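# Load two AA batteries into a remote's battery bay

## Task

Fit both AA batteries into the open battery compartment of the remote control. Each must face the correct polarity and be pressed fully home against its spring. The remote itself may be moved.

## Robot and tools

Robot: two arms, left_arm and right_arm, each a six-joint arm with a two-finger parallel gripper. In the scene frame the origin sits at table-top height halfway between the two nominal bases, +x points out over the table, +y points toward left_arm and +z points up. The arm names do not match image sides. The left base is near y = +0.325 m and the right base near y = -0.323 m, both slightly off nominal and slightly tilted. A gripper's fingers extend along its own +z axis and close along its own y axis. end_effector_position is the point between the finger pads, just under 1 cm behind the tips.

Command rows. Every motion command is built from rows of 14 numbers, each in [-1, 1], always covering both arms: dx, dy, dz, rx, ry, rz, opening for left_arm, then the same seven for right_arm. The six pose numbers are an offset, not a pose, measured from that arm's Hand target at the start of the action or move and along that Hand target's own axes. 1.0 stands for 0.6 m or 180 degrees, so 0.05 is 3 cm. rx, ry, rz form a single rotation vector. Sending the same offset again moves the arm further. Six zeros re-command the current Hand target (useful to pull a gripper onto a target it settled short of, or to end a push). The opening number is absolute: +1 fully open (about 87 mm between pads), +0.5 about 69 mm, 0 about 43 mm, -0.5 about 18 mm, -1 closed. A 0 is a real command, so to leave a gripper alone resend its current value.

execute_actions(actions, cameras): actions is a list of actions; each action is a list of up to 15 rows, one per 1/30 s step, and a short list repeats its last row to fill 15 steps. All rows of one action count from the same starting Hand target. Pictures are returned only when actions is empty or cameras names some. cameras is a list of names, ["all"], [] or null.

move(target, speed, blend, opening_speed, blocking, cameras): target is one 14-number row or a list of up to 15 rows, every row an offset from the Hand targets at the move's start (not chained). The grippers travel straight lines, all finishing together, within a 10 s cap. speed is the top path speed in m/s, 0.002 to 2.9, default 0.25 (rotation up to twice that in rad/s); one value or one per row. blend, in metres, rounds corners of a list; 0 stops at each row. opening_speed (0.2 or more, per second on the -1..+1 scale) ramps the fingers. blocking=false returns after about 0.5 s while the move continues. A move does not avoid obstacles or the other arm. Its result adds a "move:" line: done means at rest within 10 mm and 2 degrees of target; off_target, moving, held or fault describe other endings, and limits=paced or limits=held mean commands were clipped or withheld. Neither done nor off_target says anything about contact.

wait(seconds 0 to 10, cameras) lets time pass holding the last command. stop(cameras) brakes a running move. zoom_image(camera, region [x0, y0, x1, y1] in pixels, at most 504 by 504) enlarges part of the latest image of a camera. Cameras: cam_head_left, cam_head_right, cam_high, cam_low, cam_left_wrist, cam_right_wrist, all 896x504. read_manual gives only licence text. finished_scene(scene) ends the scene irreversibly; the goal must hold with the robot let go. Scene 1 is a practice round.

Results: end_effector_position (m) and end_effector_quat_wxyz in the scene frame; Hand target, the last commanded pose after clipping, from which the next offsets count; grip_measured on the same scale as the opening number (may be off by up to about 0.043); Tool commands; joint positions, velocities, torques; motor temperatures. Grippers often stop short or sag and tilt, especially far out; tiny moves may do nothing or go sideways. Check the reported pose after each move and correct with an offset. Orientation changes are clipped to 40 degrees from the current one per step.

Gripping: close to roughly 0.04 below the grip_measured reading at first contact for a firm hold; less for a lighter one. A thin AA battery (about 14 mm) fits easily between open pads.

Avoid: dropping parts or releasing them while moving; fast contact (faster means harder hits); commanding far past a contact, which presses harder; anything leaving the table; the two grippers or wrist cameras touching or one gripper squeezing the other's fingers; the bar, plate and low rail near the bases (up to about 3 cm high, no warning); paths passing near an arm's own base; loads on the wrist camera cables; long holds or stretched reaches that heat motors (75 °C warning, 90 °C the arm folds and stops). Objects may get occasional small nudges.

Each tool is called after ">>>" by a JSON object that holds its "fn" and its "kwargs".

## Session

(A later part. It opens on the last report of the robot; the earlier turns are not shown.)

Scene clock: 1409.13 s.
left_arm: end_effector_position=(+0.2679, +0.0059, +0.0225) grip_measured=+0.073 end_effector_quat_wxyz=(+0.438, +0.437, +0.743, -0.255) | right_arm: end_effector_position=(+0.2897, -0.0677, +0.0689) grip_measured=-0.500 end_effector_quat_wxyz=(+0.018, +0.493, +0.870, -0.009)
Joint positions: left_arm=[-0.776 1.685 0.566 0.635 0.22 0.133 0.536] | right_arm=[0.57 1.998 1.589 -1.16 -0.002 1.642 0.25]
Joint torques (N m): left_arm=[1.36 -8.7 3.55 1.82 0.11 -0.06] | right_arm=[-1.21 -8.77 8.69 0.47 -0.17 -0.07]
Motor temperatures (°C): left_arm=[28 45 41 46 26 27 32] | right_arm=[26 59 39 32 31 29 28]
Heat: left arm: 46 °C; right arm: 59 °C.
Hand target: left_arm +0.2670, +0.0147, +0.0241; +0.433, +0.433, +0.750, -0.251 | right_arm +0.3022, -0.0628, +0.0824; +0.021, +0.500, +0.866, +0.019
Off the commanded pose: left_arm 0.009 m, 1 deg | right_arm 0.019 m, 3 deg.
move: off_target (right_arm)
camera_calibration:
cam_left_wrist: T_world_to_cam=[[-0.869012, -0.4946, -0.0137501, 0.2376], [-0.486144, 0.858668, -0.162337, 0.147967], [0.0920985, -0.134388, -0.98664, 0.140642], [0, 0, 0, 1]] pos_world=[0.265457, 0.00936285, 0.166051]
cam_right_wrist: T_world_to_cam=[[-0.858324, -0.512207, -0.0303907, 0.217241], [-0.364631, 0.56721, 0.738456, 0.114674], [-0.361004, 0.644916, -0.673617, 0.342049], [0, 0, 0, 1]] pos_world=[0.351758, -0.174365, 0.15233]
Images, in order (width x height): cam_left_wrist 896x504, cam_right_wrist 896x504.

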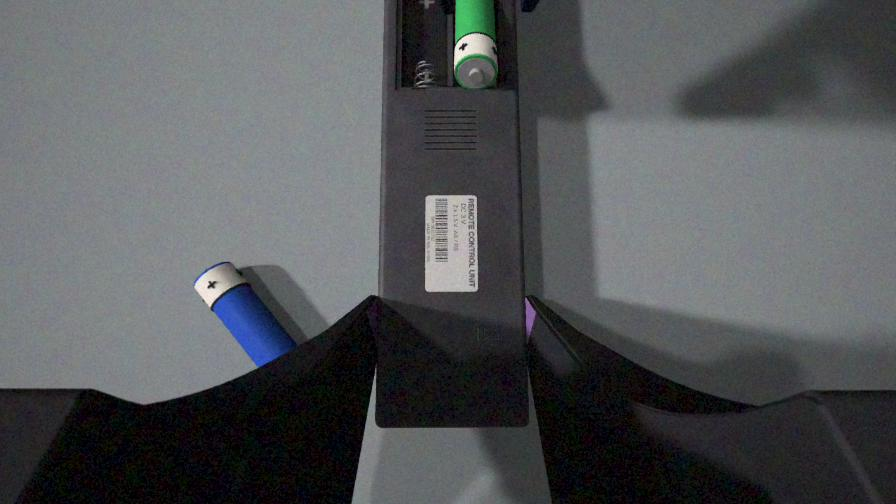

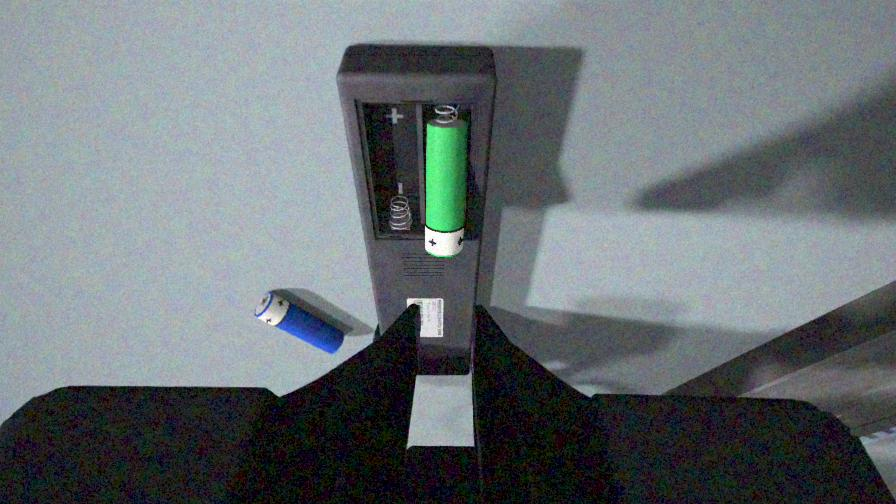

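>>> {"fn": "move", "kwargs": {"target": [[0,0,0,0,0,0,0.03,0,0,0,0,0,0,-1],[0,0,0,0,0,0,0.03,-0.0053,0,0.0352,0,0,0,-1]], "speed": 0.06, "opening_speed": 1.0, "cameras": ["cam_left_wrist","cam_right_wrist"]}}

Scene clock: 1442.13 s.
left_arm: end_effector_position=(+0.2679, +0.0059, +0.0225) grip_measured=+0.073 end_effector_quat_wxyz=(+0.438, +0.437, +0.743, -0.255) | right_arm: end_effector_position=(+0.2986, -0.0662, +0.0589) grip_measured=-0.994 end_effector_quat_wxyz=(+0.023, +0.496, +0.868, +0.004)
Joint positions: left_arm=[-0.776 1.685 0.566 0.635 0.22 0.133 0.536] | right_arm=[0.56 2.009 1.563 -1.095 -0.003 1.642 0.003]
Joint torques (N m): left_arm=[1.33 -8.66 3.51 1.82 0.12 -0.06] | right_arm=[-1.1 -8.25 5.55 0.62 -0.16 -0.12]
Motor temperatures (°C): left_arm=[28 45 40 45 26 27 32] | right_arm=[26 57 41 32 30 28 28]
Heat: left arm: 45 °C; right arm: 57 °C.
Hand target: left_arm +0.2670, +0.0147, +0.0241; +0.433, +0.433, +0.750, -0.251 | right_arm +0.3051, -0.0653, +0.0614; +0.021, +0.500, +0.866, +0.019
Off the commanded pose: left_arm 0.009 m, 1 deg | right_arm 0.007 m, 2 deg.
move: done
camera_calibration:
cam_left_wrist: T_world_to_cam=[[-0.869012, -0.4946, -0.0137501, 0.2376], [-0.486144, 0.858668, -0.162337, 0.147967], [0.0920985, -0.134388, -0.98664, 0.140642], [0, 0, 0, 1]] pos_world=[0.265457, 0.00936285, 0.166051]
cam_right_wrist: T_world_to_cam=[[-0.861375, -0.504571, -0.0586544, 0.228471], [-0.377081, 0.557781, 0.739385, 0.127462], [-0.340356, 0.659005, -0.670723, 0.332144], [0, 0, 0, 1]] pos_world=[0.35791, -0.174701, 0.141934]
Images, in order (width x height): cam_left_wrist 896x504, cam_right_wrist 896x504.

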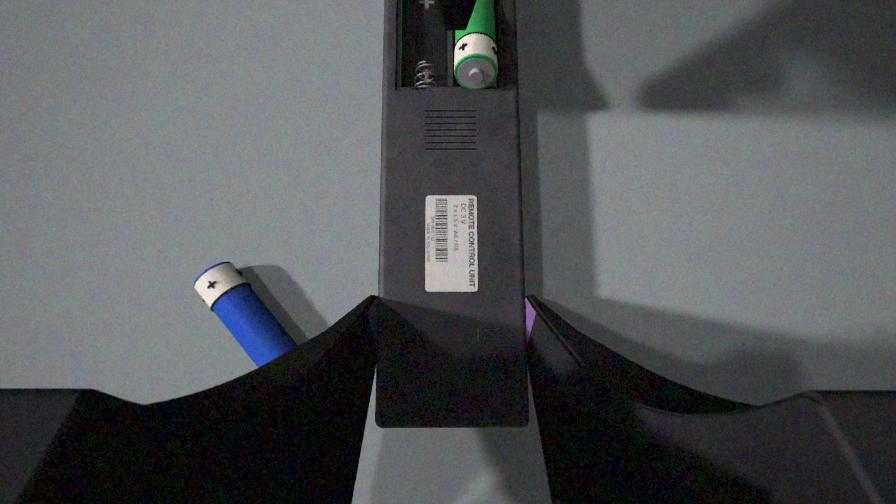

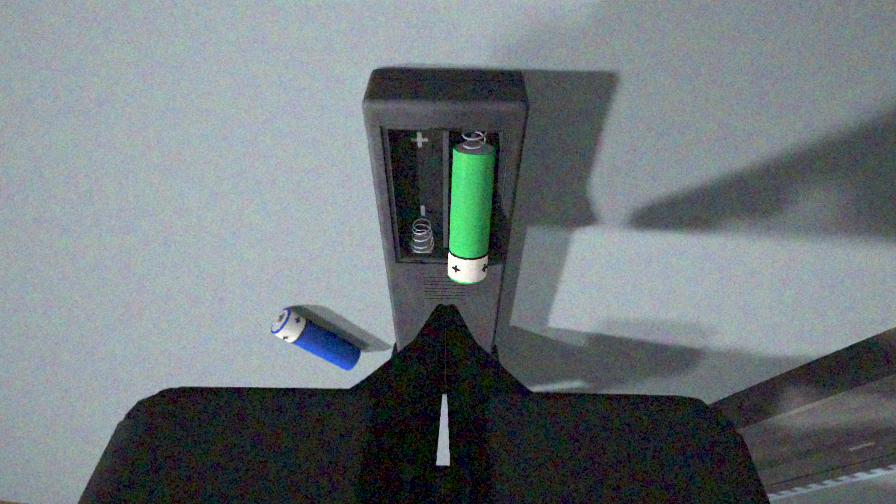

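>>> {"fn": "move", "kwargs": {"target": [0,0,0,0,0,0,0.03,-0.0003,-0.0133,0.0208,0,0,0,-1], "speed": 0.06, "cameras": ["cam_left_wrist","cam_right_wrist"]}}

Scene clock: 1450.63 s.
left_arm: end_effector_position=(+0.2684, +0.0063, +0.0225) grip_measured=+0.073 end_effector_quat_wxyz=(+0.438, +0.437, +0.743, -0.254) | right_arm: end_effector_position=(+0.2947, -0.0699, +0.0432) grip_measured=-0.994 end_effector_quat_wxyz=(+0.021, +0.497, +0.868, +0.002)
Joint positions: left_arm=[-0.775 1.685 0.566 0.635 0.22 0.132 0.536] | right_arm=[0.559 2.009 1.499 -1.036 -0.005 1.642 0.003]
Joint torques (N m): left_arm=[1.26 -8.7 3.51 1.82 0.11 -0.05] | right_arm=[-0.77 -9.39 4.52 0.63 -0.14 -0.11]
Motor temperatures (°C): left_arm=[28 45 40 45 26 27 32] | right_arm=[26 57 40 32 30 28 28]
Heat: left arm: 45 °C; right arm: 57 °C.
Hand target: left_arm +0.2670, +0.0147, +0.0241; +0.433, +0.433, +0.750, -0.251 | right_arm +0.2989, -0.0693, +0.0485; +0.021, +0.500, +0.866, +0.019
Off the commanded pose: left_arm 0.009 m, 1 deg | right_arm 0.007 m, 2 deg.
move: done
camera_calibration:
cam_left_wrist: T_world_to_cam=[[-0.868182, -0.496063, -0.0135025, 0.237985], [-0.487628, 0.857837, -0.162277, 0.148258], [0.0920827, -0.134302, -0.986653, 0.140655], [0, 0, 0, 1]] pos_world=[0.265957, 0.00976416, 0.16605]
cam_right_wrist: T_world_to_cam=[[-0.862592, -0.503168, -0.0525154, 0.22249], [-0.371495, 0.559536, 0.740886, 0.138073], [-0.343406, 0.658591, -0.669575, 0.323556], [0, 0, 0, 1]] pos_world=[0.354323, -0.178398, 0.126033]
Images, in order (width x height): cam_left_wrist 896x504, cam_right_wrist 896x504.

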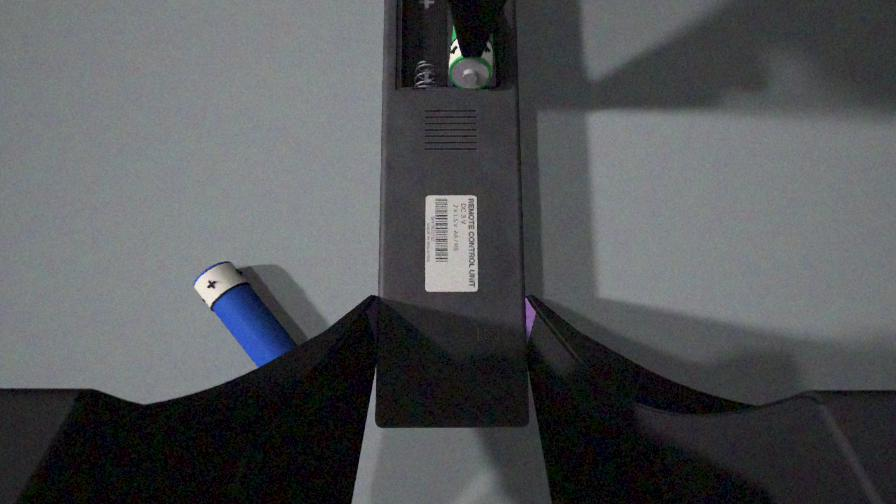

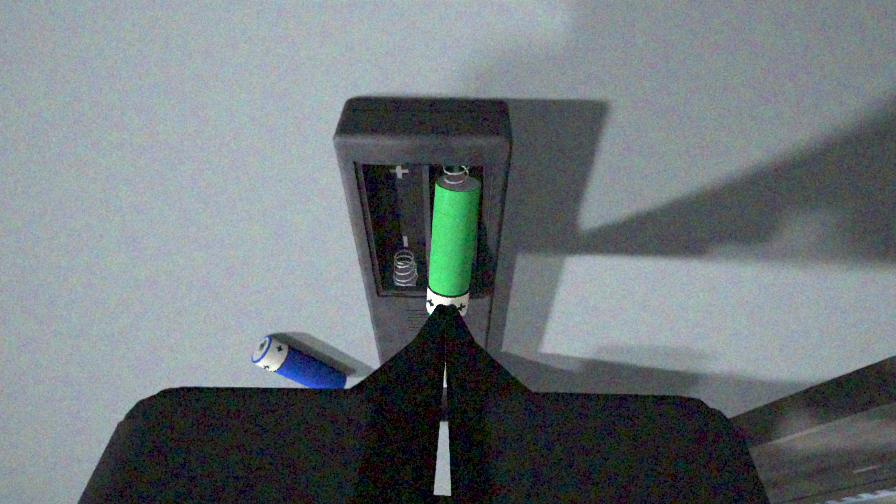

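>>> {"fn": "move", "kwargs": {"target": [0,0,0,0,0,0,0.03,-0.002,-0.001,0.02,0,0,0,-1], "speed": 0.03, "cameras": ["cam_left_wrist","cam_right_wrist"]}}

Scene clock: 1460.73 s.
left_arm: end_effector_position=(+0.2683, +0.0062, +0.0225) grip_measured=+0.073 end_effector_quat_wxyz=(+0.438, +0.435, +0.744, -0.255) | right_arm: end_effector_position=(+0.2955, -0.0696, +0.0421) grip_measured=-0.994 end_effector_quat_wxyz=(+0.017, +0.499, +0.866, +0.012)
Joint positions: left_arm=[-0.775 1.685 0.566 0.635 0.22 0.128 0.536] | right_arm=[0.551 1.999 1.477 -1.009 -0.021 1.64 0.003]
Joint torques (N m): left_arm=[1.29 -8.72 3.59 1.81 0.11 0] | right_arm=[-0.64 -7.68 3.52 0.83 0.04 -0.11]
Motor temperatures (°C): left_arm=[28 45 40 45 26 27 32] | right_arm=[26 57 39 32 30 28 28]
Heat: left arm: 45 °C; right arm: 57 °C.
Hand target: left_arm +0.2670, +0.0147, +0.0241; +0.433, +0.433, +0.750, -0.251 | right_arm +0.2997, -0.0705, +0.0365; +0.021, +0.500, +0.866, +0.019
Off the commanded pose: left_arm 0.009 m, 1 deg | right_arm 0.007 m, 1 deg.
move: done
camera_calibration:
cam_left_wrist: T_world_to_cam=[[-0.867288, -0.497702, -0.0101746, 0.237515], [-0.489701, 0.856663, -0.16224, 0.148874], [0.0894633, -0.135726, -0.986699, 0.141358], [0, 0, 0, 1]] pos_world=[0.266251, 0.00986277, 0.166048]
cam_right_wrist: T_world_to_cam=[[-0.864727, -0.497839, -0.0663599, 0.224941], [-0.371513, 0.545126, 0.751542, 0.137558], [-0.337972, 0.674532, -0.656339, 0.321914], [0, 0, 0, 1]] pos_world=[0.354415, -0.180143, 0.122831]
Images, in order (width x height): cam_left_wrist 896x504, cam_right_wrist 896x504.

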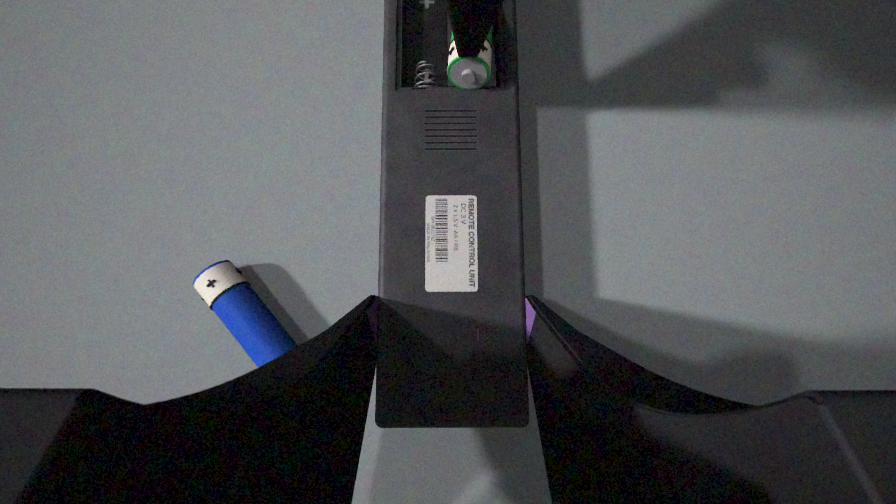

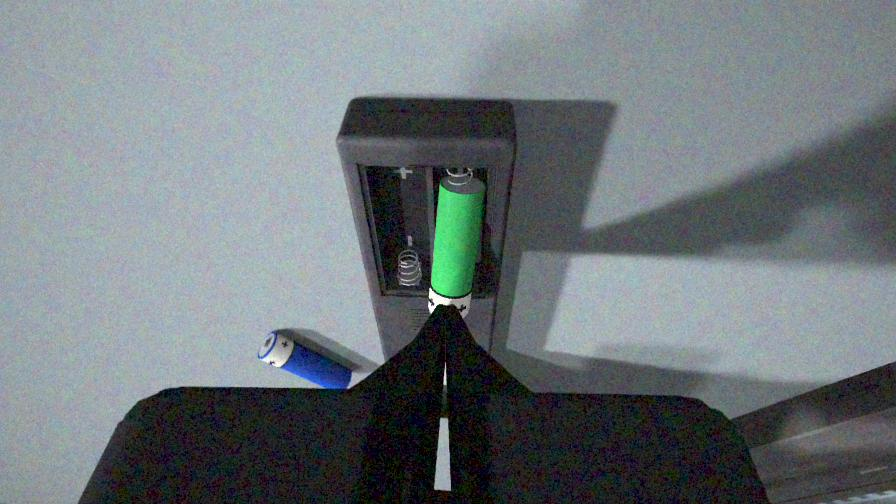

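>>> {"fn": "move", "kwargs": {"target": [0,0,0,0,0,0,0.03,-0.006,0.0,0.018,0,0,0,-1], "speed": 0.03, "cameras": ["cam_left_wrist","cam_right_wrist"]}}

Scene clock: 1469.27 s.
left_arm: end_effector_position=(+0.2670, +0.0053, +0.0226) grip_measured=+0.073 end_effector_quat_wxyz=(+0.437, +0.436, +0.743, -0.258) | right_arm: end_effector_position=(+0.2995, -0.0682, +0.0252) grip_measured=-0.994 end_effector_quat_wxyz=(+0.017, +0.499, +0.866, +0.021)
Joint positions: left_arm=[-0.776 1.685 0.566 0.635 0.225 0.127 0.536] | right_arm=[0.547 2.021 1.436 -0.931 -0.029 1.635 0.003]
Joint torques (N m): left_arm=[1.21 -8.69 3.64 1.82 0.07 0] | right_arm=[-0.69 -8.2 5.11 0.47 0.12 -0.16]
Motor temperatures (°C): left_arm=[28 45 40 44 26 27 32] | right_arm=[26 56 38 32 30 28 28]
Heat: left arm: 45 °C; right arm: 56 °C.
Hand target: left_arm +0.2670, +0.0147, +0.0241; +0.433, +0.433, +0.750, -0.251 | right_arm +0.3021, -0.0735, +0.0258; +0.021, +0.500, +0.866, +0.019
Off the commanded pose: left_arm 0.010 m, 1 deg | right_arm 0.006 m, 0 deg.
move: done
camera_calibration:
cam_left_wrist: T_world_to_cam=[[-0.869932, -0.493126, -0.00670498, 0.236647], [-0.485595, 0.858863, -0.162945, 0.147938], [0.0861109, -0.138495, -0.986612, 0.142359], [0, 0, 0, 1]] pos_world=[0.265447, 0.00935395, 0.166145]
cam_right_wrist: T_world_to_cam=[[-0.863371, -0.497946, -0.0814811, 0.227878], [-0.378873, 0.533131, 0.756457, 0.152232], [-0.333235, 0.683974, -0.648949, 0.310224], [0, 0, 0, 1]] pos_world=[0.357798, -0.179874, 0.10473]
Images, in order (width x height): cam_left_wrist 896x504, cam_right_wrist 896x504.

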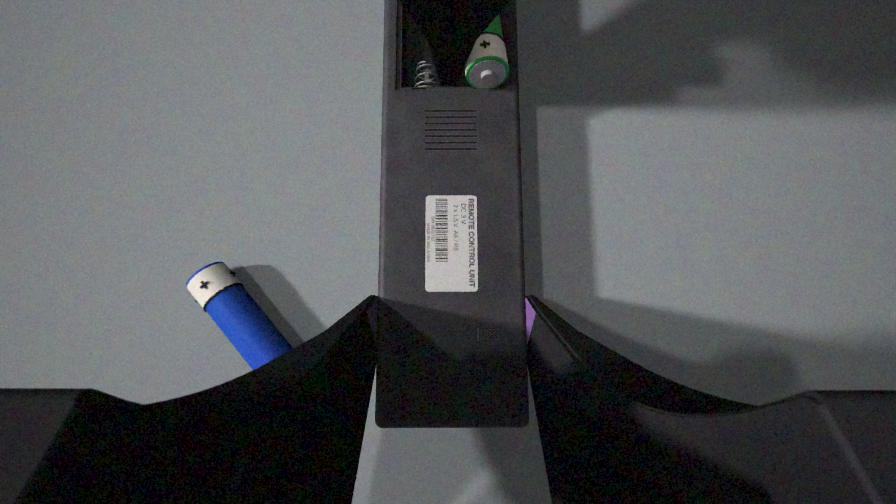

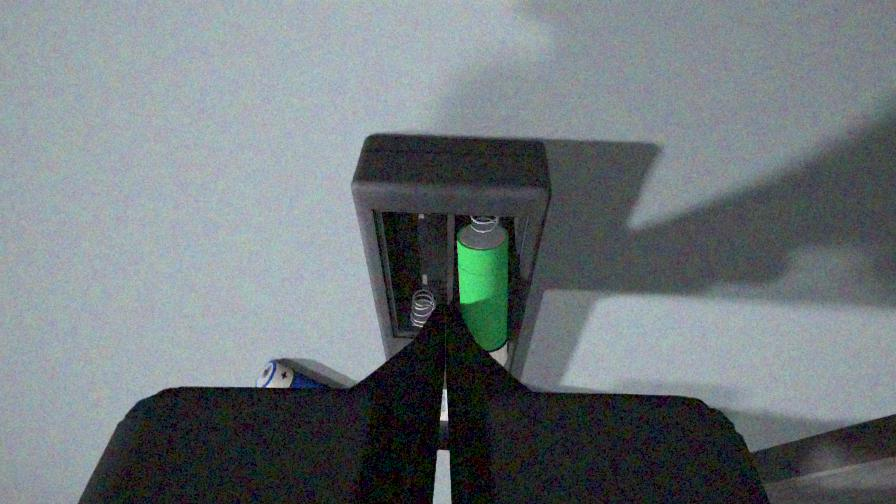

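>>> {"fn": "zoom_image", "kwargs": {"camera": "cam_left_wrist", "region": [370, 0, 540, 120]}}

Scaled by 2.965 from the camera's 896x504 image, which has a finer 1280x720 frame.

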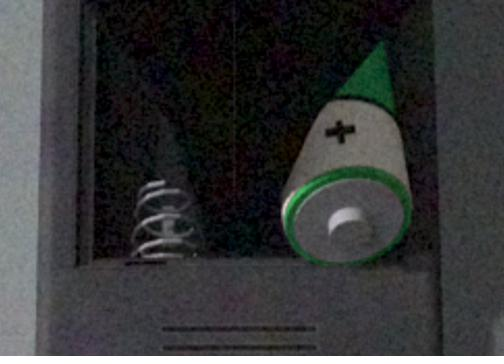

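>>> {"fn": "move", "kwargs": {"target": [0,0,0,0,0,0,0.03,-0.001,0.0031,-0.0583,0,0,0,-0.78], "speed": 0.08, "opening_speed": 0.5, "cameras": ["cam_left_wrist","cam_right_wrist"]}}

Scene clock: 1496.87 s.
left_arm: end_effector_position=(+0.2669, +0.0052, +0.0226) grip_measured=+0.073 end_effector_quat_wxyz=(+0.436, +0.437, +0.743, -0.258) | right_arm: end_effector_position=(+0.2978, -0.0686, +0.0396) grip_measured=-0.780 end_effector_quat_wxyz=(+0.012, +0.498, +0.867, +0.011)
Joint positions: left_arm=[-0.776 1.685 0.566 0.635 0.226 0.127 0.536] | right_arm=[0.547 2.018 1.493 -1.013 -0.029 1.633 0.11]
Joint torques (N m): left_arm=[1.36 -8.75 3.59 1.81 0.07 -0.02] | right_arm=[-0.99 -11.02 8.23 0.03 0.12 -0.16]
Motor temperatures (°C): left_arm=[28 46 40 44 26 27 32] | right_arm=[26 57 37 32 29 28 27]
Heat: left arm: 46 °C; right arm: 57 °C.
Hand target: left_arm +0.2670, +0.0147, +0.0241; +0.433, +0.433, +0.750, -0.251 | right_arm +0.3021, -0.0735, +0.0608; +0.021, +0.500, +0.866, +0.019
Off the commanded pose: left_arm 0.010 m, 1 deg | right_arm 0.022 m, 1 deg.
move: off_target (right_arm)
camera_calibration:
cam_left_wrist: T_world_to_cam=[[-0.87026, -0.492553, -0.00631862, 0.236527], [-0.485078, 0.859144, -0.163003, 0.147846], [0.0857161, -0.13879, -0.986605, 0.14246], [0, 0, 0, 1]] pos_world=[0.265346, 0.00925294, 0.166145]
cam_right_wrist: T_world_to_cam=[[-0.864228, -0.49963, -0.0589829, 0.226566], [-0.365192, 0.542365, 0.756621, 0.137462], [-0.34604, 0.675433, -0.651188, 0.322597], [0, 0, 0, 1]] pos_world=[0.357636, -0.179248, 0.119428]
Images, in order (width x height): cam_left_wrist 896x504, cam_right_wrist 896x504.

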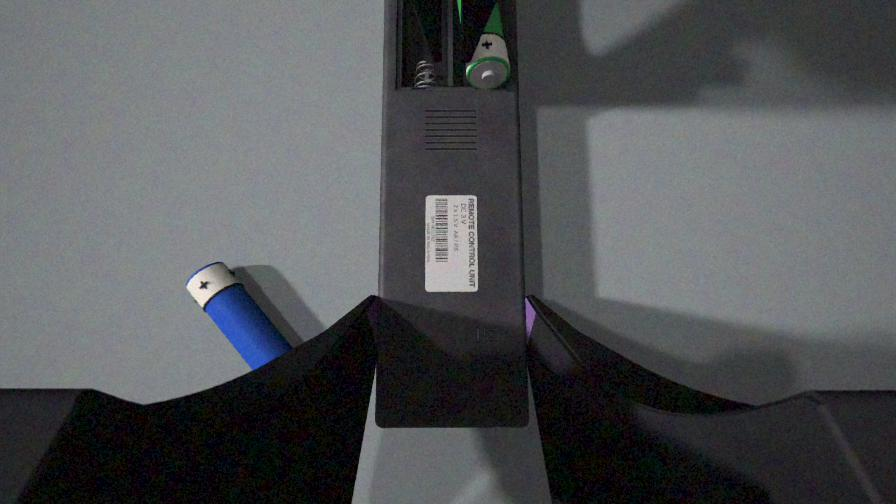

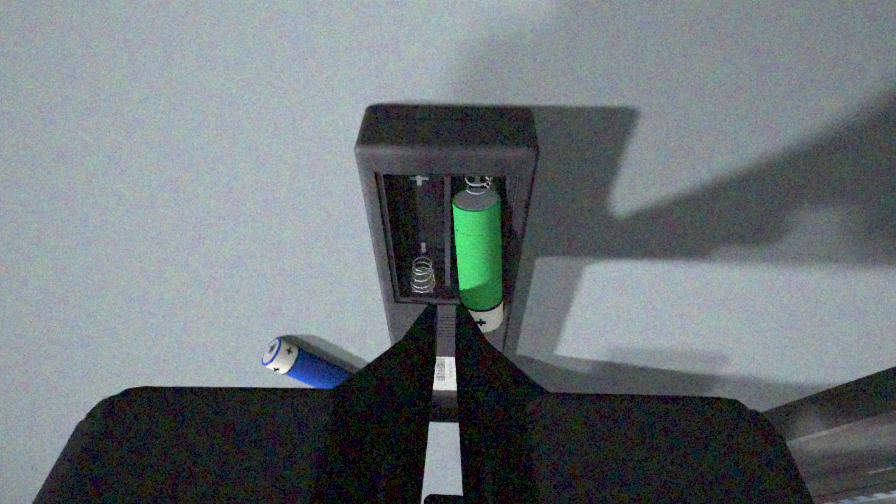

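>>> {"fn": "move", "kwargs": {"target": [0,0,0,0,0,0,0.03,0.0017,-0.0191,-0.0211,0,0,0,-0.78], "speed": 0.06, "cameras": ["cam_left_wrist","cam_right_wrist"]}}

Scene clock: 1506.00 s.
left_arm: end_effector_position=(+0.2669, +0.0052, +0.0226) grip_measured=+0.073 end_effector_quat_wxyz=(+0.436, +0.437, +0.743, -0.258) | right_arm: end_effector_position=(+0.2899, -0.0729, +0.0590) grip_measured=-0.780 end_effector_quat_wxyz=(+0.013, +0.498, +0.867, +0.012)
Joint positions: left_arm=[-0.776 1.685 0.566 0.635 0.226 0.127 0.536] | right_arm=[0.547 1.963 1.493 -1.065 -0.029 1.633 0.11]
Joint torques (N m): left_arm=[1.36 -8.68 3.64 1.82 0.06 -0.01] | right_arm=[-0.73 -10.59 5.75 0.26 0.12 -0.13]
Motor temperatures (°C): left_arm=[28 46 40 44 26 27 32] | right_arm=[26 58 38 32 29 28 27]
Heat: left arm: 46 °C; right arm: 58 °C.
Hand target: left_arm +0.2670, +0.0147, +0.0241; +0.433, +0.433, +0.750, -0.251 | right_arm +0.2910, -0.0785, +0.0728; +0.021, +0.500, +0.866, +0.019
Off the commanded pose: left_arm 0.010 m, 1 deg | right_arm 0.015 m, 1 deg.
move: off_target (right_arm)
camera_calibration:
cam_left_wrist: T_world_to_cam=[[-0.87026, -0.492553, -0.00631862, 0.236527], [-0.485078, 0.859144, -0.163003, 0.147846], [0.0857161, -0.13879, -0.986605, 0.14246], [0, 0, 0, 1]] pos_world=[0.265346, 0.00925294, 0.166145]
cam_right_wrist: T_world_to_cam=[[-0.863604, -0.500306, -0.0622996, 0.218709], [-0.367767, 0.540604, 0.756634, 0.122823], [-0.344869, 0.676344, -0.650864, 0.335147], [0, 0, 0, 1]] pos_world=[0.34963, -0.183651, 0.138829]
Images, in order (width x height): cam_left_wrist 896x504, cam_right_wrist 896x504.

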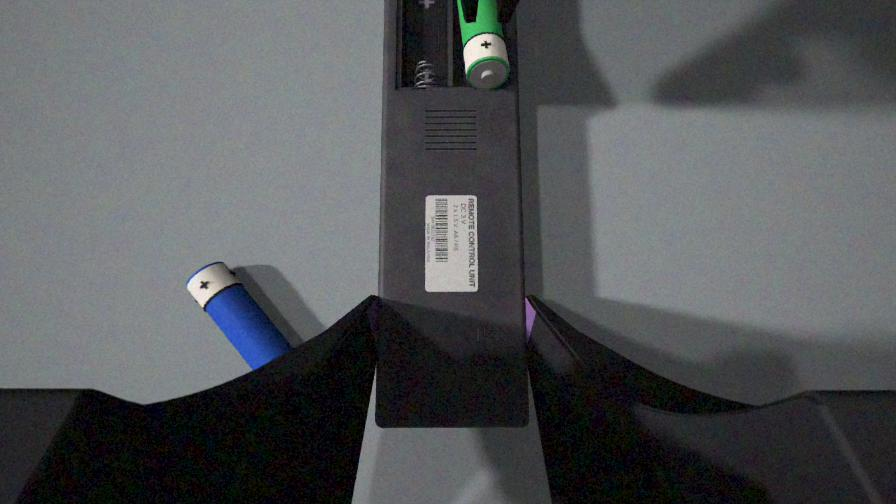

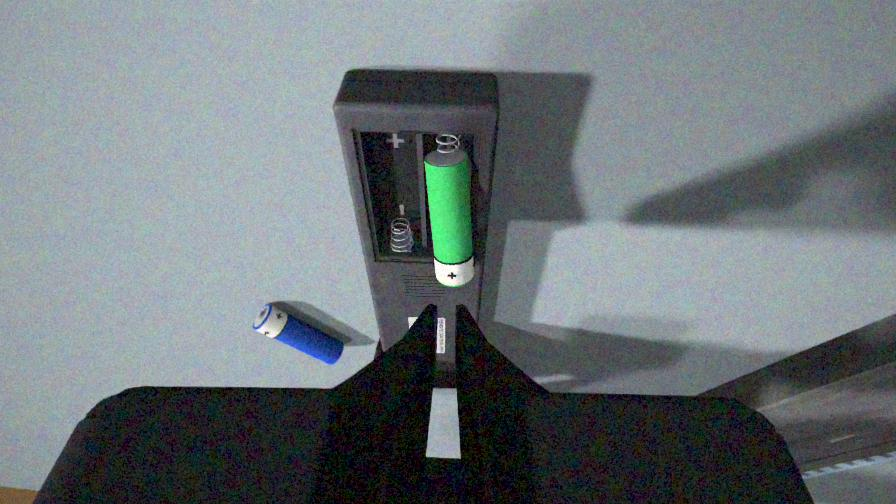

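>>> {"fn": "move", "kwargs": {"target": [0,0,0,0,0,0,0.03,0.003,-0.0047,0.0267,0,0,0,-0.78], "speed": 0.06, "cameras": ["cam_left_wrist","cam_right_wrist"]}}

Scene clock: 1515.93 s.
left_arm: end_effector_position=(+0.2669, +0.0052, +0.0226) grip_measured=+0.073 end_effector_quat_wxyz=(+0.436, +0.437, +0.743, -0.258) | right_arm: end_effector_position=(+0.2810, -0.0795, +0.0461) grip_measured=-0.780 end_effector_quat_wxyz=(+0.006, +0.498, +0.867, -0.002)
Joint positions: left_arm=[-0.776 1.685 0.566 0.635 0.226 0.127 0.536] | right_arm=[0.547 1.963 1.441 -1.044 -0.029 1.633 0.11]
Joint torques (N m): left_arm=[1.37 -8.72 3.63 1.8 0.05 0] | right_arm=[-0.16 -10 5.37 0.58 0.13 -0.07]
Motor temperatures (°C): left_arm=[28 46 40 43 26 27 32] | right_arm=[26 57 38 32 29 28 27]
Heat: left arm: 46 °C; right arm: 57 °C.
Hand target: left_arm +0.2670, +0.0147, +0.0241; +0.433, +0.433, +0.750, -0.251 | right_arm +0.2885, -0.0782, +0.0567; +0.021, +0.500, +0.866, +0.019
Off the commanded pose: left_arm 0.010 m, 1 deg | right_arm 0.013 m, 3 deg.
move: off_target (right_arm)
camera_calibration:
cam_left_wrist: T_world_to_cam=[[-0.87026, -0.492553, -0.00631862, 0.236527], [-0.485078, 0.859144, -0.163003, 0.147846], [0.0857161, -0.13879, -0.986605, 0.14246], [0, 0, 0, 1]] pos_world=[0.265346, 0.00925294, 0.166145]
cam_right_wrist: T_world_to_cam=[[-0.86548, -0.499966, -0.0312921, 0.206083], [-0.347472, 0.554158, 0.756421, 0.128283], [-0.360844, 0.66554, -0.653336, 0.331853], [0, 0, 0, 1]] pos_world=[0.342683, -0.188917, 0.126224]
Images, in order (width x height): cam_left_wrist 896x504, cam_right_wrist 896x504.

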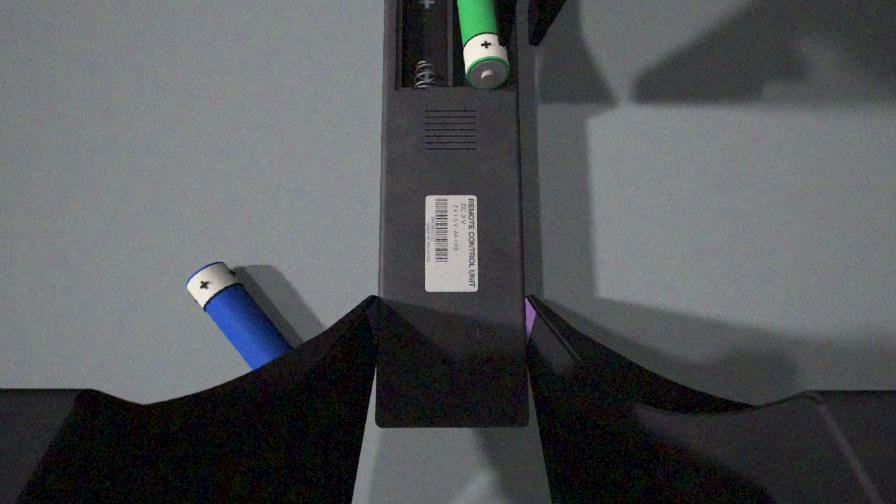

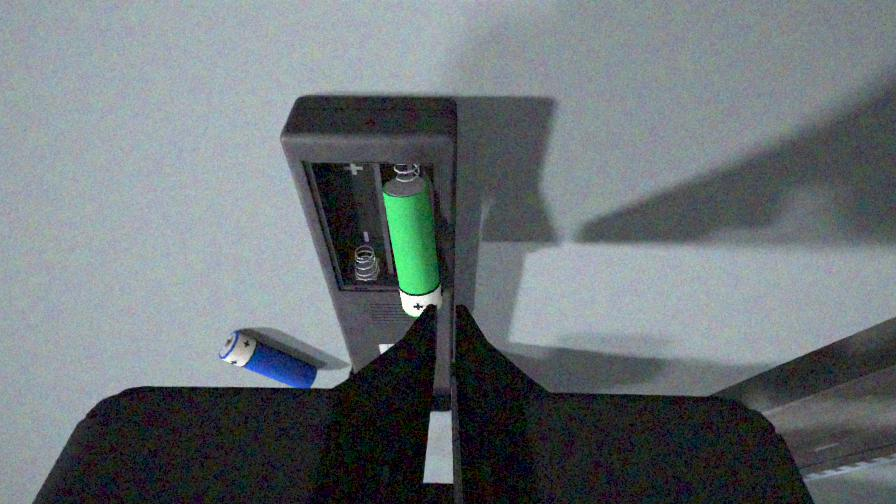

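>>> {"fn": "move", "kwargs": {"target": [0,0,0,0,0,0,0.03,0.0163,0.0137,-0.005,0,0,0,-0.78], "speed": 0.06, "cameras": ["cam_left_wrist","cam_right_wrist"]}}

Scene clock: 1529.43 s.
left_arm: end_effector_position=(+0.2669, +0.0052, +0.0226) grip_measured=+0.073 end_effector_quat_wxyz=(+0.436, +0.437, +0.743, -0.258) | right_arm: end_effector_position=(+0.2810, -0.0696, +0.0507) grip_measured=-0.780 end_effector_quat_wxyz=(+0.010, +0.492, +0.870, +0.007)
Joint positions: left_arm=[-0.776 1.685 0.566 0.635 0.226 0.127 0.536] | right_arm=[0.568 1.963 1.46 -1.044 -0.029 1.641 0.11]
Joint torques (N m): left_arm=[1.26 -8.73 3.62 1.81 0.06 0] | right_arm=[0.18 -7.77 8.59 0.38 0.13 0.09]
Motor temperatures (°C): left_arm=[28 46 40 43 26 27 32] | right_arm=[26 57 38 32 29 28 27]
Heat: left arm: 46 °C; right arm: 57 °C.
Hand target: left_arm +0.2670, +0.0147, +0.0241; +0.433, +0.433, +0.750, -0.251 | right_arm +0.2905, -0.0656, +0.0599; +0.021, +0.500, +0.866, +0.019
Off the commanded pose: left_arm 0.010 m, 1 deg | right_arm 0.014 m, 2 deg.
move: off_target (right_arm)
camera_calibration:
cam_left_wrist: T_world_to_cam=[[-0.87026, -0.492553, -0.00631862, 0.236527], [-0.485078, 0.859144, -0.163003, 0.147846], [0.0857161, -0.13879, -0.986605, 0.14246], [0, 0, 0, 1]] pos_world=[0.265346, 0.00925294, 0.166145]
cam_right_wrist: T_world_to_cam=[[-0.857609, -0.511829, -0.0503747, 0.20915], [-0.367175, 0.540743, 0.756822, 0.123911], [-0.360124, 0.667553, -0.651677, 0.328184], [0, 0, 0, 1]] pos_world=[0.343053, -0.179035, 0.130627]
Images, in order (width x height): cam_left_wrist 896x504, cam_right_wrist 896x504.

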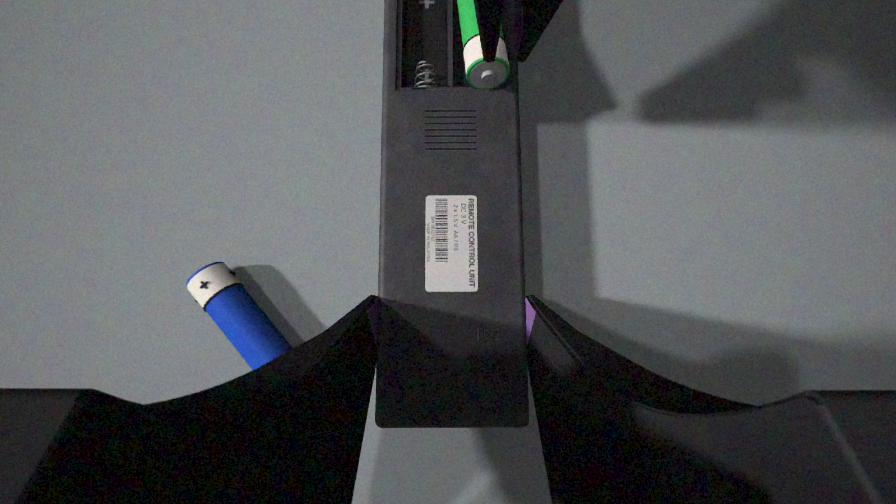

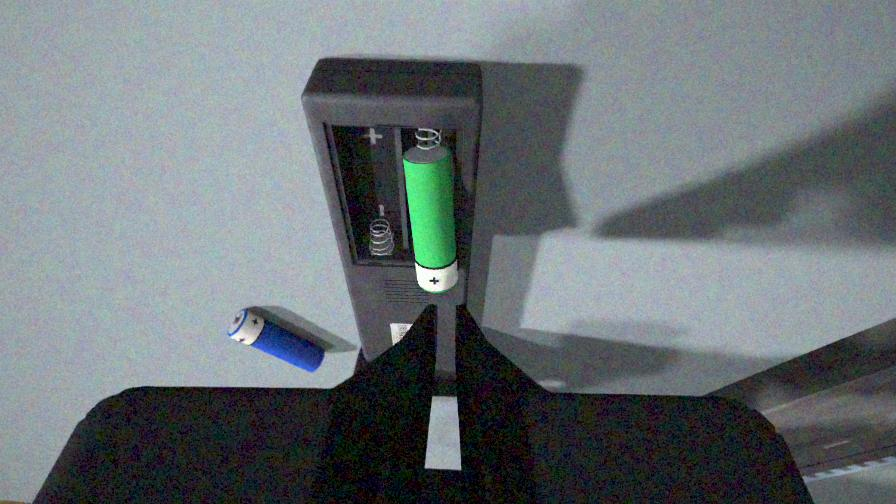

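>>> {"fn": "move", "kwargs": {"target": [0,0,0,0,0,0,0.03,-0.0093,0.0109,0.0208,0,0,0,-0.78], "speed": 0.06, "cameras": ["cam_left_wrist","cam_right_wrist"]}}

Scene clock: 1539.70 s.
left_arm: end_effector_position=(+0.2669, +0.0052, +0.0226) grip_measured=+0.073 end_effector_quat_wxyz=(+0.436, +0.437, +0.743, -0.258) | right_arm: end_effector_position=(+0.2846, -0.0683, +0.0415) grip_measured=-0.780 end_effector_quat_wxyz=(+0.008, +0.493, +0.870, +0.003)
Joint positions: left_arm=[-0.776 1.685 0.566 0.635 0.226 0.127 0.536] | right_arm=[0.567 1.993 1.467 -1.028 -0.029 1.641 0.11]
Joint torques (N m): left_arm=[1.33 -8.76 3.69 1.83 0.07 0.01] | right_arm=[-1.01 -7.47 8.17 0.54 0.13 -0.06]
Motor temperatures (°C): left_arm=[28 46 40 43 26 27 32] | right_arm=[26 55 39 32 29 28 27]
Heat: left arm: 46 °C; right arm: 55 °C.
Hand target: left_arm +0.2670, +0.0147, +0.0241; +0.433, +0.433, +0.750, -0.251 | right_arm +0.2997, -0.0670, +0.0479; +0.021, +0.500, +0.866, +0.019
Off the commanded pose: left_arm 0.010 m, 1 deg | right_arm 0.016 m, 3 deg.
move: off_target (right_arm)
camera_calibration:
cam_left_wrist: T_world_to_cam=[[-0.87026, -0.492553, -0.00631862, 0.236527], [-0.485078, 0.859144, -0.163003, 0.147846], [0.0857161, -0.13879, -0.986605, 0.14246], [0, 0, 0, 1]] pos_world=[0.265346, 0.00925294, 0.166145]
cam_right_wrist: T_world_to_cam=[[-0.85889, -0.510439, -0.0419594, 0.21254], [-0.360941, 0.545136, 0.756669, 0.13], [-0.36336, 0.66504, -0.65245, 0.323359], [0, 0, 0, 1]] pos_world=[0.346966, -0.177426, 0.121526]
Images, in order (width x height): cam_left_wrist 896x504, cam_right_wrist 896x504.

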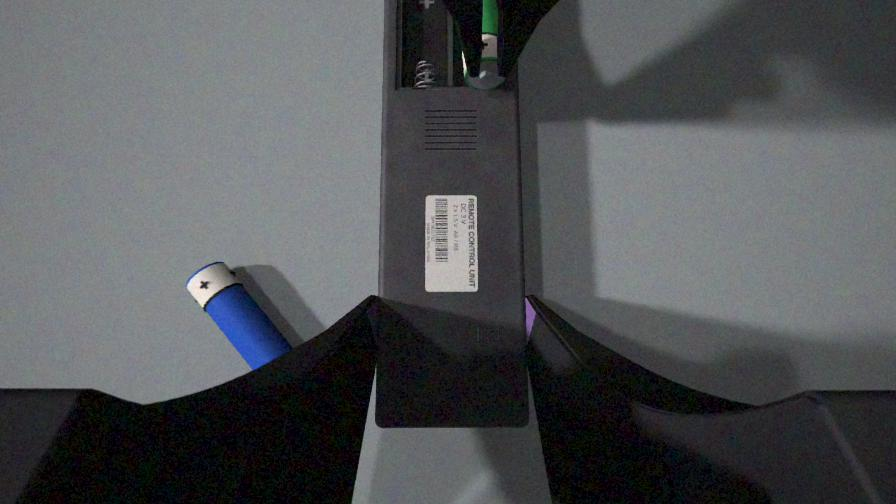

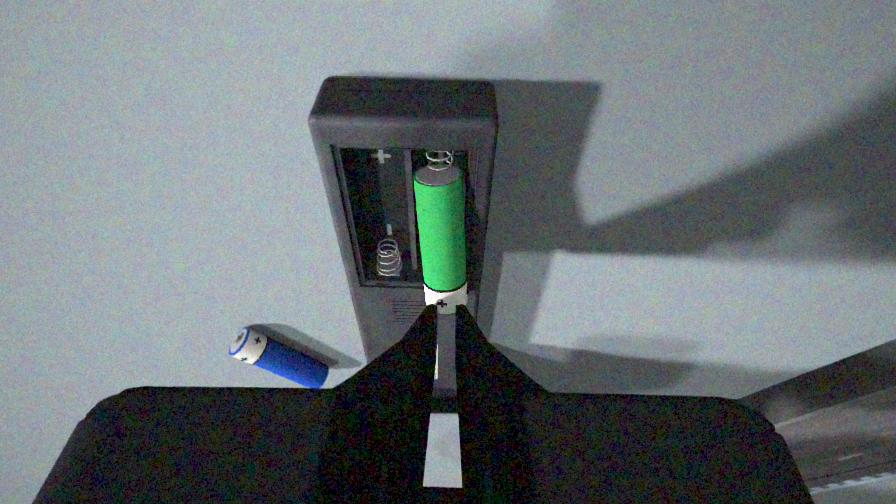

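>>> {"fn": "move", "kwargs": {"target": [0,0,0,0,0,0,0.03,-0.0113,-0.0008,0.0202,0,0,0,-0.78], "speed": 0.04, "cameras": ["cam_left_wrist","cam_right_wrist"]}}

Scene clock: 1549.37 s.
left_arm: end_effector_position=(+0.2669, +0.0052, +0.0226) grip_measured=+0.073 end_effector_quat_wxyz=(+0.436, +0.437, +0.743, -0.258) | right_arm: end_effector_position=(+0.2900, -0.0709, +0.0413) grip_measured=-0.780 end_effector_quat_wxyz=(+0.011, +0.494, +0.870, +0.008)
Joint positions: left_arm=[-0.776 1.685 0.566 0.635 0.226 0.127 0.536] | right_arm=[0.553 1.995 1.467 -1.016 -0.029 1.628 0.11]
Joint torques (N m): left_arm=[1.33 -8.72 3.64 1.84 0.05 0.01] | right_arm=[-1.37 -6.67 5.04 0.87 0.13 -0.1]
Motor temperatures (°C): left_arm=[28 46 40 43 26 27 32] | right_arm=[26 56 40 32 29 28 27]
Heat: left arm: 46 °C; right arm: 56 °C.
Hand target: left_arm +0.2670, +0.0147, +0.0241; +0.433, +0.433, +0.750, -0.251 | right_arm +0.3033, -0.0730, +0.0359; +0.021, +0.500, +0.866, +0.019
Off the commanded pose: left_arm 0.010 m, 1 deg | right_arm 0.015 m, 2 deg.
move: off_target (right_arm)
camera_calibration:
cam_left_wrist: T_world_to_cam=[[-0.87026, -0.492553, -0.00631862, 0.236527], [-0.485078, 0.859144, -0.163003, 0.147846], [0.0857161, -0.13879, -0.986605, 0.14246], [0, 0, 0, 1]] pos_world=[0.265346, 0.00925294, 0.166145]
cam_right_wrist: T_world_to_cam=[[-0.859072, -0.509151, -0.0525452, 0.216363], [-0.366881, 0.540918, 0.756839, 0.134922], [-0.356923, 0.669457, -0.651485, 0.325216], [0, 0, 0, 1]] pos_world=[0.351449, -0.180538, 0.121127]
Images, in order (width x height): cam_left_wrist 896x504, cam_right_wrist 896x504.

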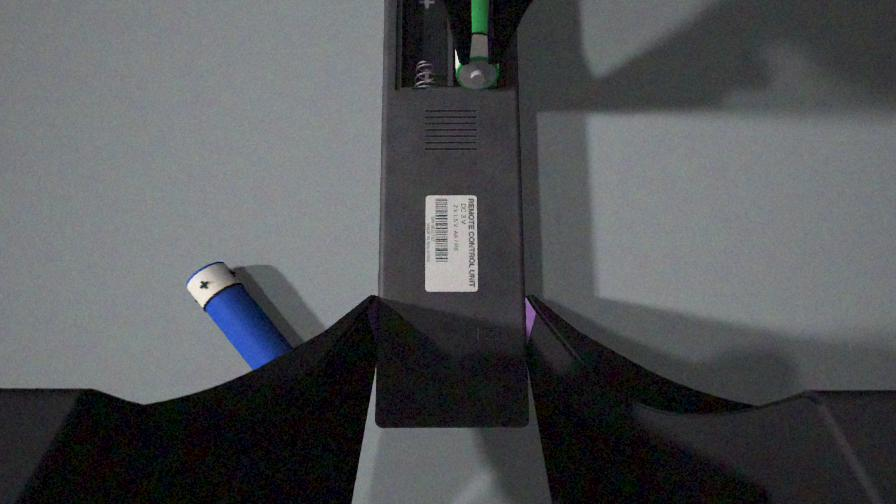

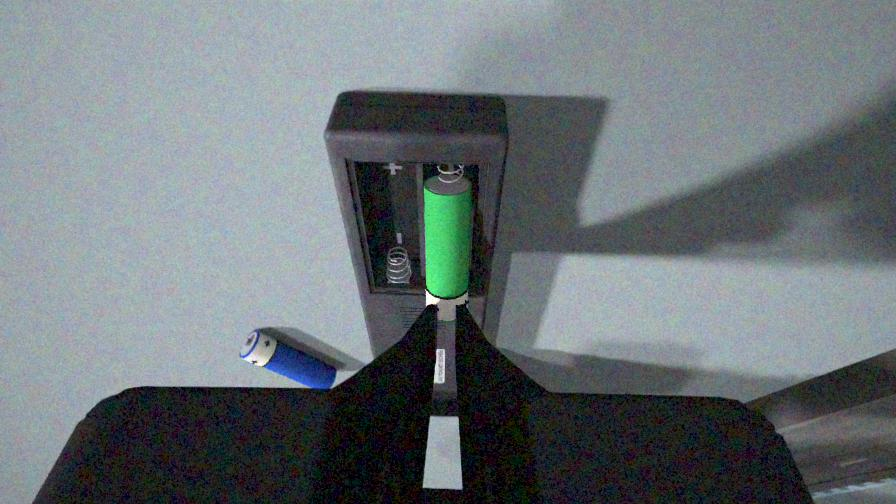

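>>> {"fn": "move", "kwargs": {"target": [0,0,0,0,0,0,0.03,-0.006,-0.0012,0.022,0,0,0,-0.78], "speed": 0.04, "cameras": ["cam_left_wrist","cam_right_wrist"]}}

Scene clock: 1553.93 s.
left_arm: end_effector_position=(+0.2669, +0.0052, +0.0226) grip_measured=+0.073 end_effector_quat_wxyz=(+0.436, +0.437, +0.743, -0.258) | right_arm: end_effector_position=(+0.2905, -0.0709, +0.0405) grip_measured=-0.779 end_effector_quat_wxyz=(+0.001, +0.493, +0.870, +0.016)
Joint positions: left_arm=[-0.776 1.685 0.566 0.635 0.226 0.127 0.536] | right_arm=[0.541 1.993 1.456 -1.001 -0.054 1.615 0.11]
Joint torques (N m): left_arm=[1.35 -8.76 3.63 1.81 0.06 0] | right_arm=[-1.02 -5.57 2.97 1.17 0.4 -0.06]
Motor temperatures (°C): left_arm=[28 46 40 43 26 27 32] | right_arm=[26 55 40 32 29 28 27]
Heat: left arm: 46 °C; right arm: 55 °C.
Hand target: left_arm +0.2670, +0.0147, +0.0241; +0.433, +0.433, +0.750, -0.251 | right_arm +0.3052, -0.0763, +0.0228; +0.021, +0.500, +0.866, +0.019
Off the commanded pose: left_arm 0.010 m, 1 deg | right_arm 0.024 m, 2 deg.
move: off_target (right_arm)
camera_calibration:
cam_left_wrist: T_world_to_cam=[[-0.87026, -0.492553, -0.00631862, 0.236527], [-0.485078, 0.859144, -0.163003, 0.147846], [0.0857161, -0.13879, -0.986605, 0.14246], [0, 0, 0, 1]] pos_world=[0.265346, 0.00925294, 0.166145]
cam_right_wrist: T_world_to_cam=[[-0.858704, -0.509239, -0.057471, 0.216866], [-0.361363, 0.522166, 0.772502, 0.132194], [-0.363378, 0.684119, -0.632406, 0.327129], [0, 0, 0, 1]] pos_world=[0.352866, -0.182386, 0.117221]
Images, in order (width x height): cam_left_wrist 896x504, cam_right_wrist 896x504.

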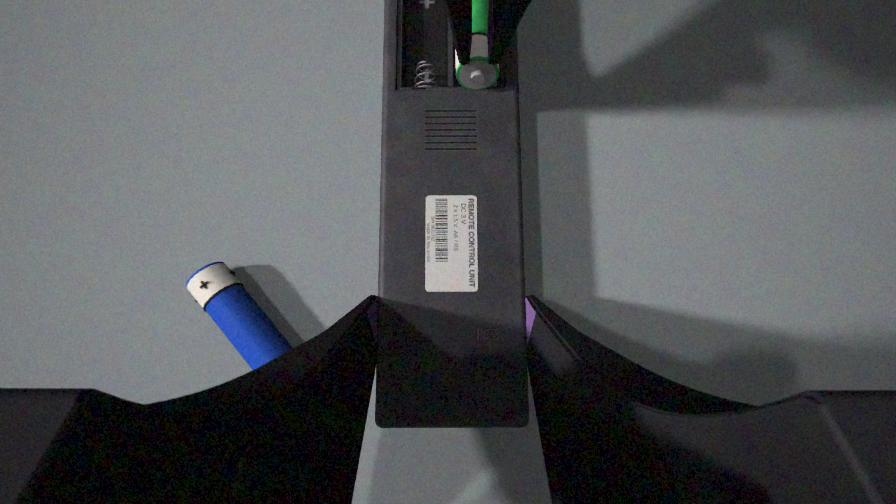

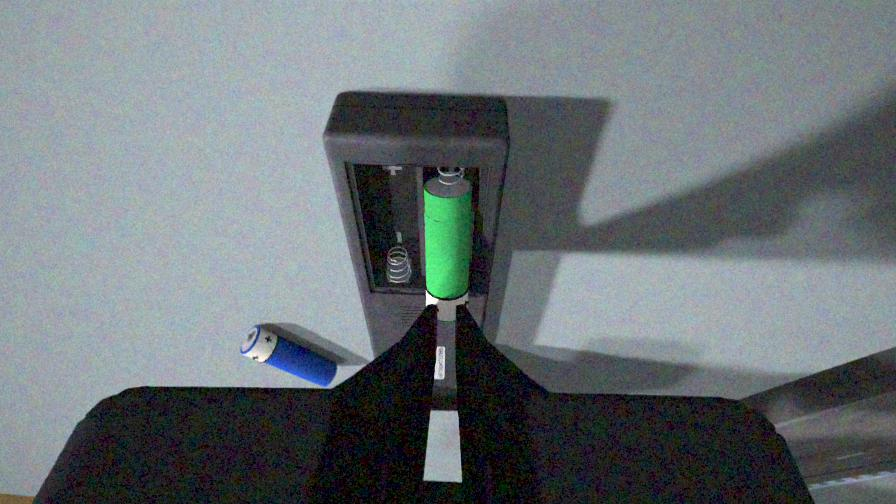

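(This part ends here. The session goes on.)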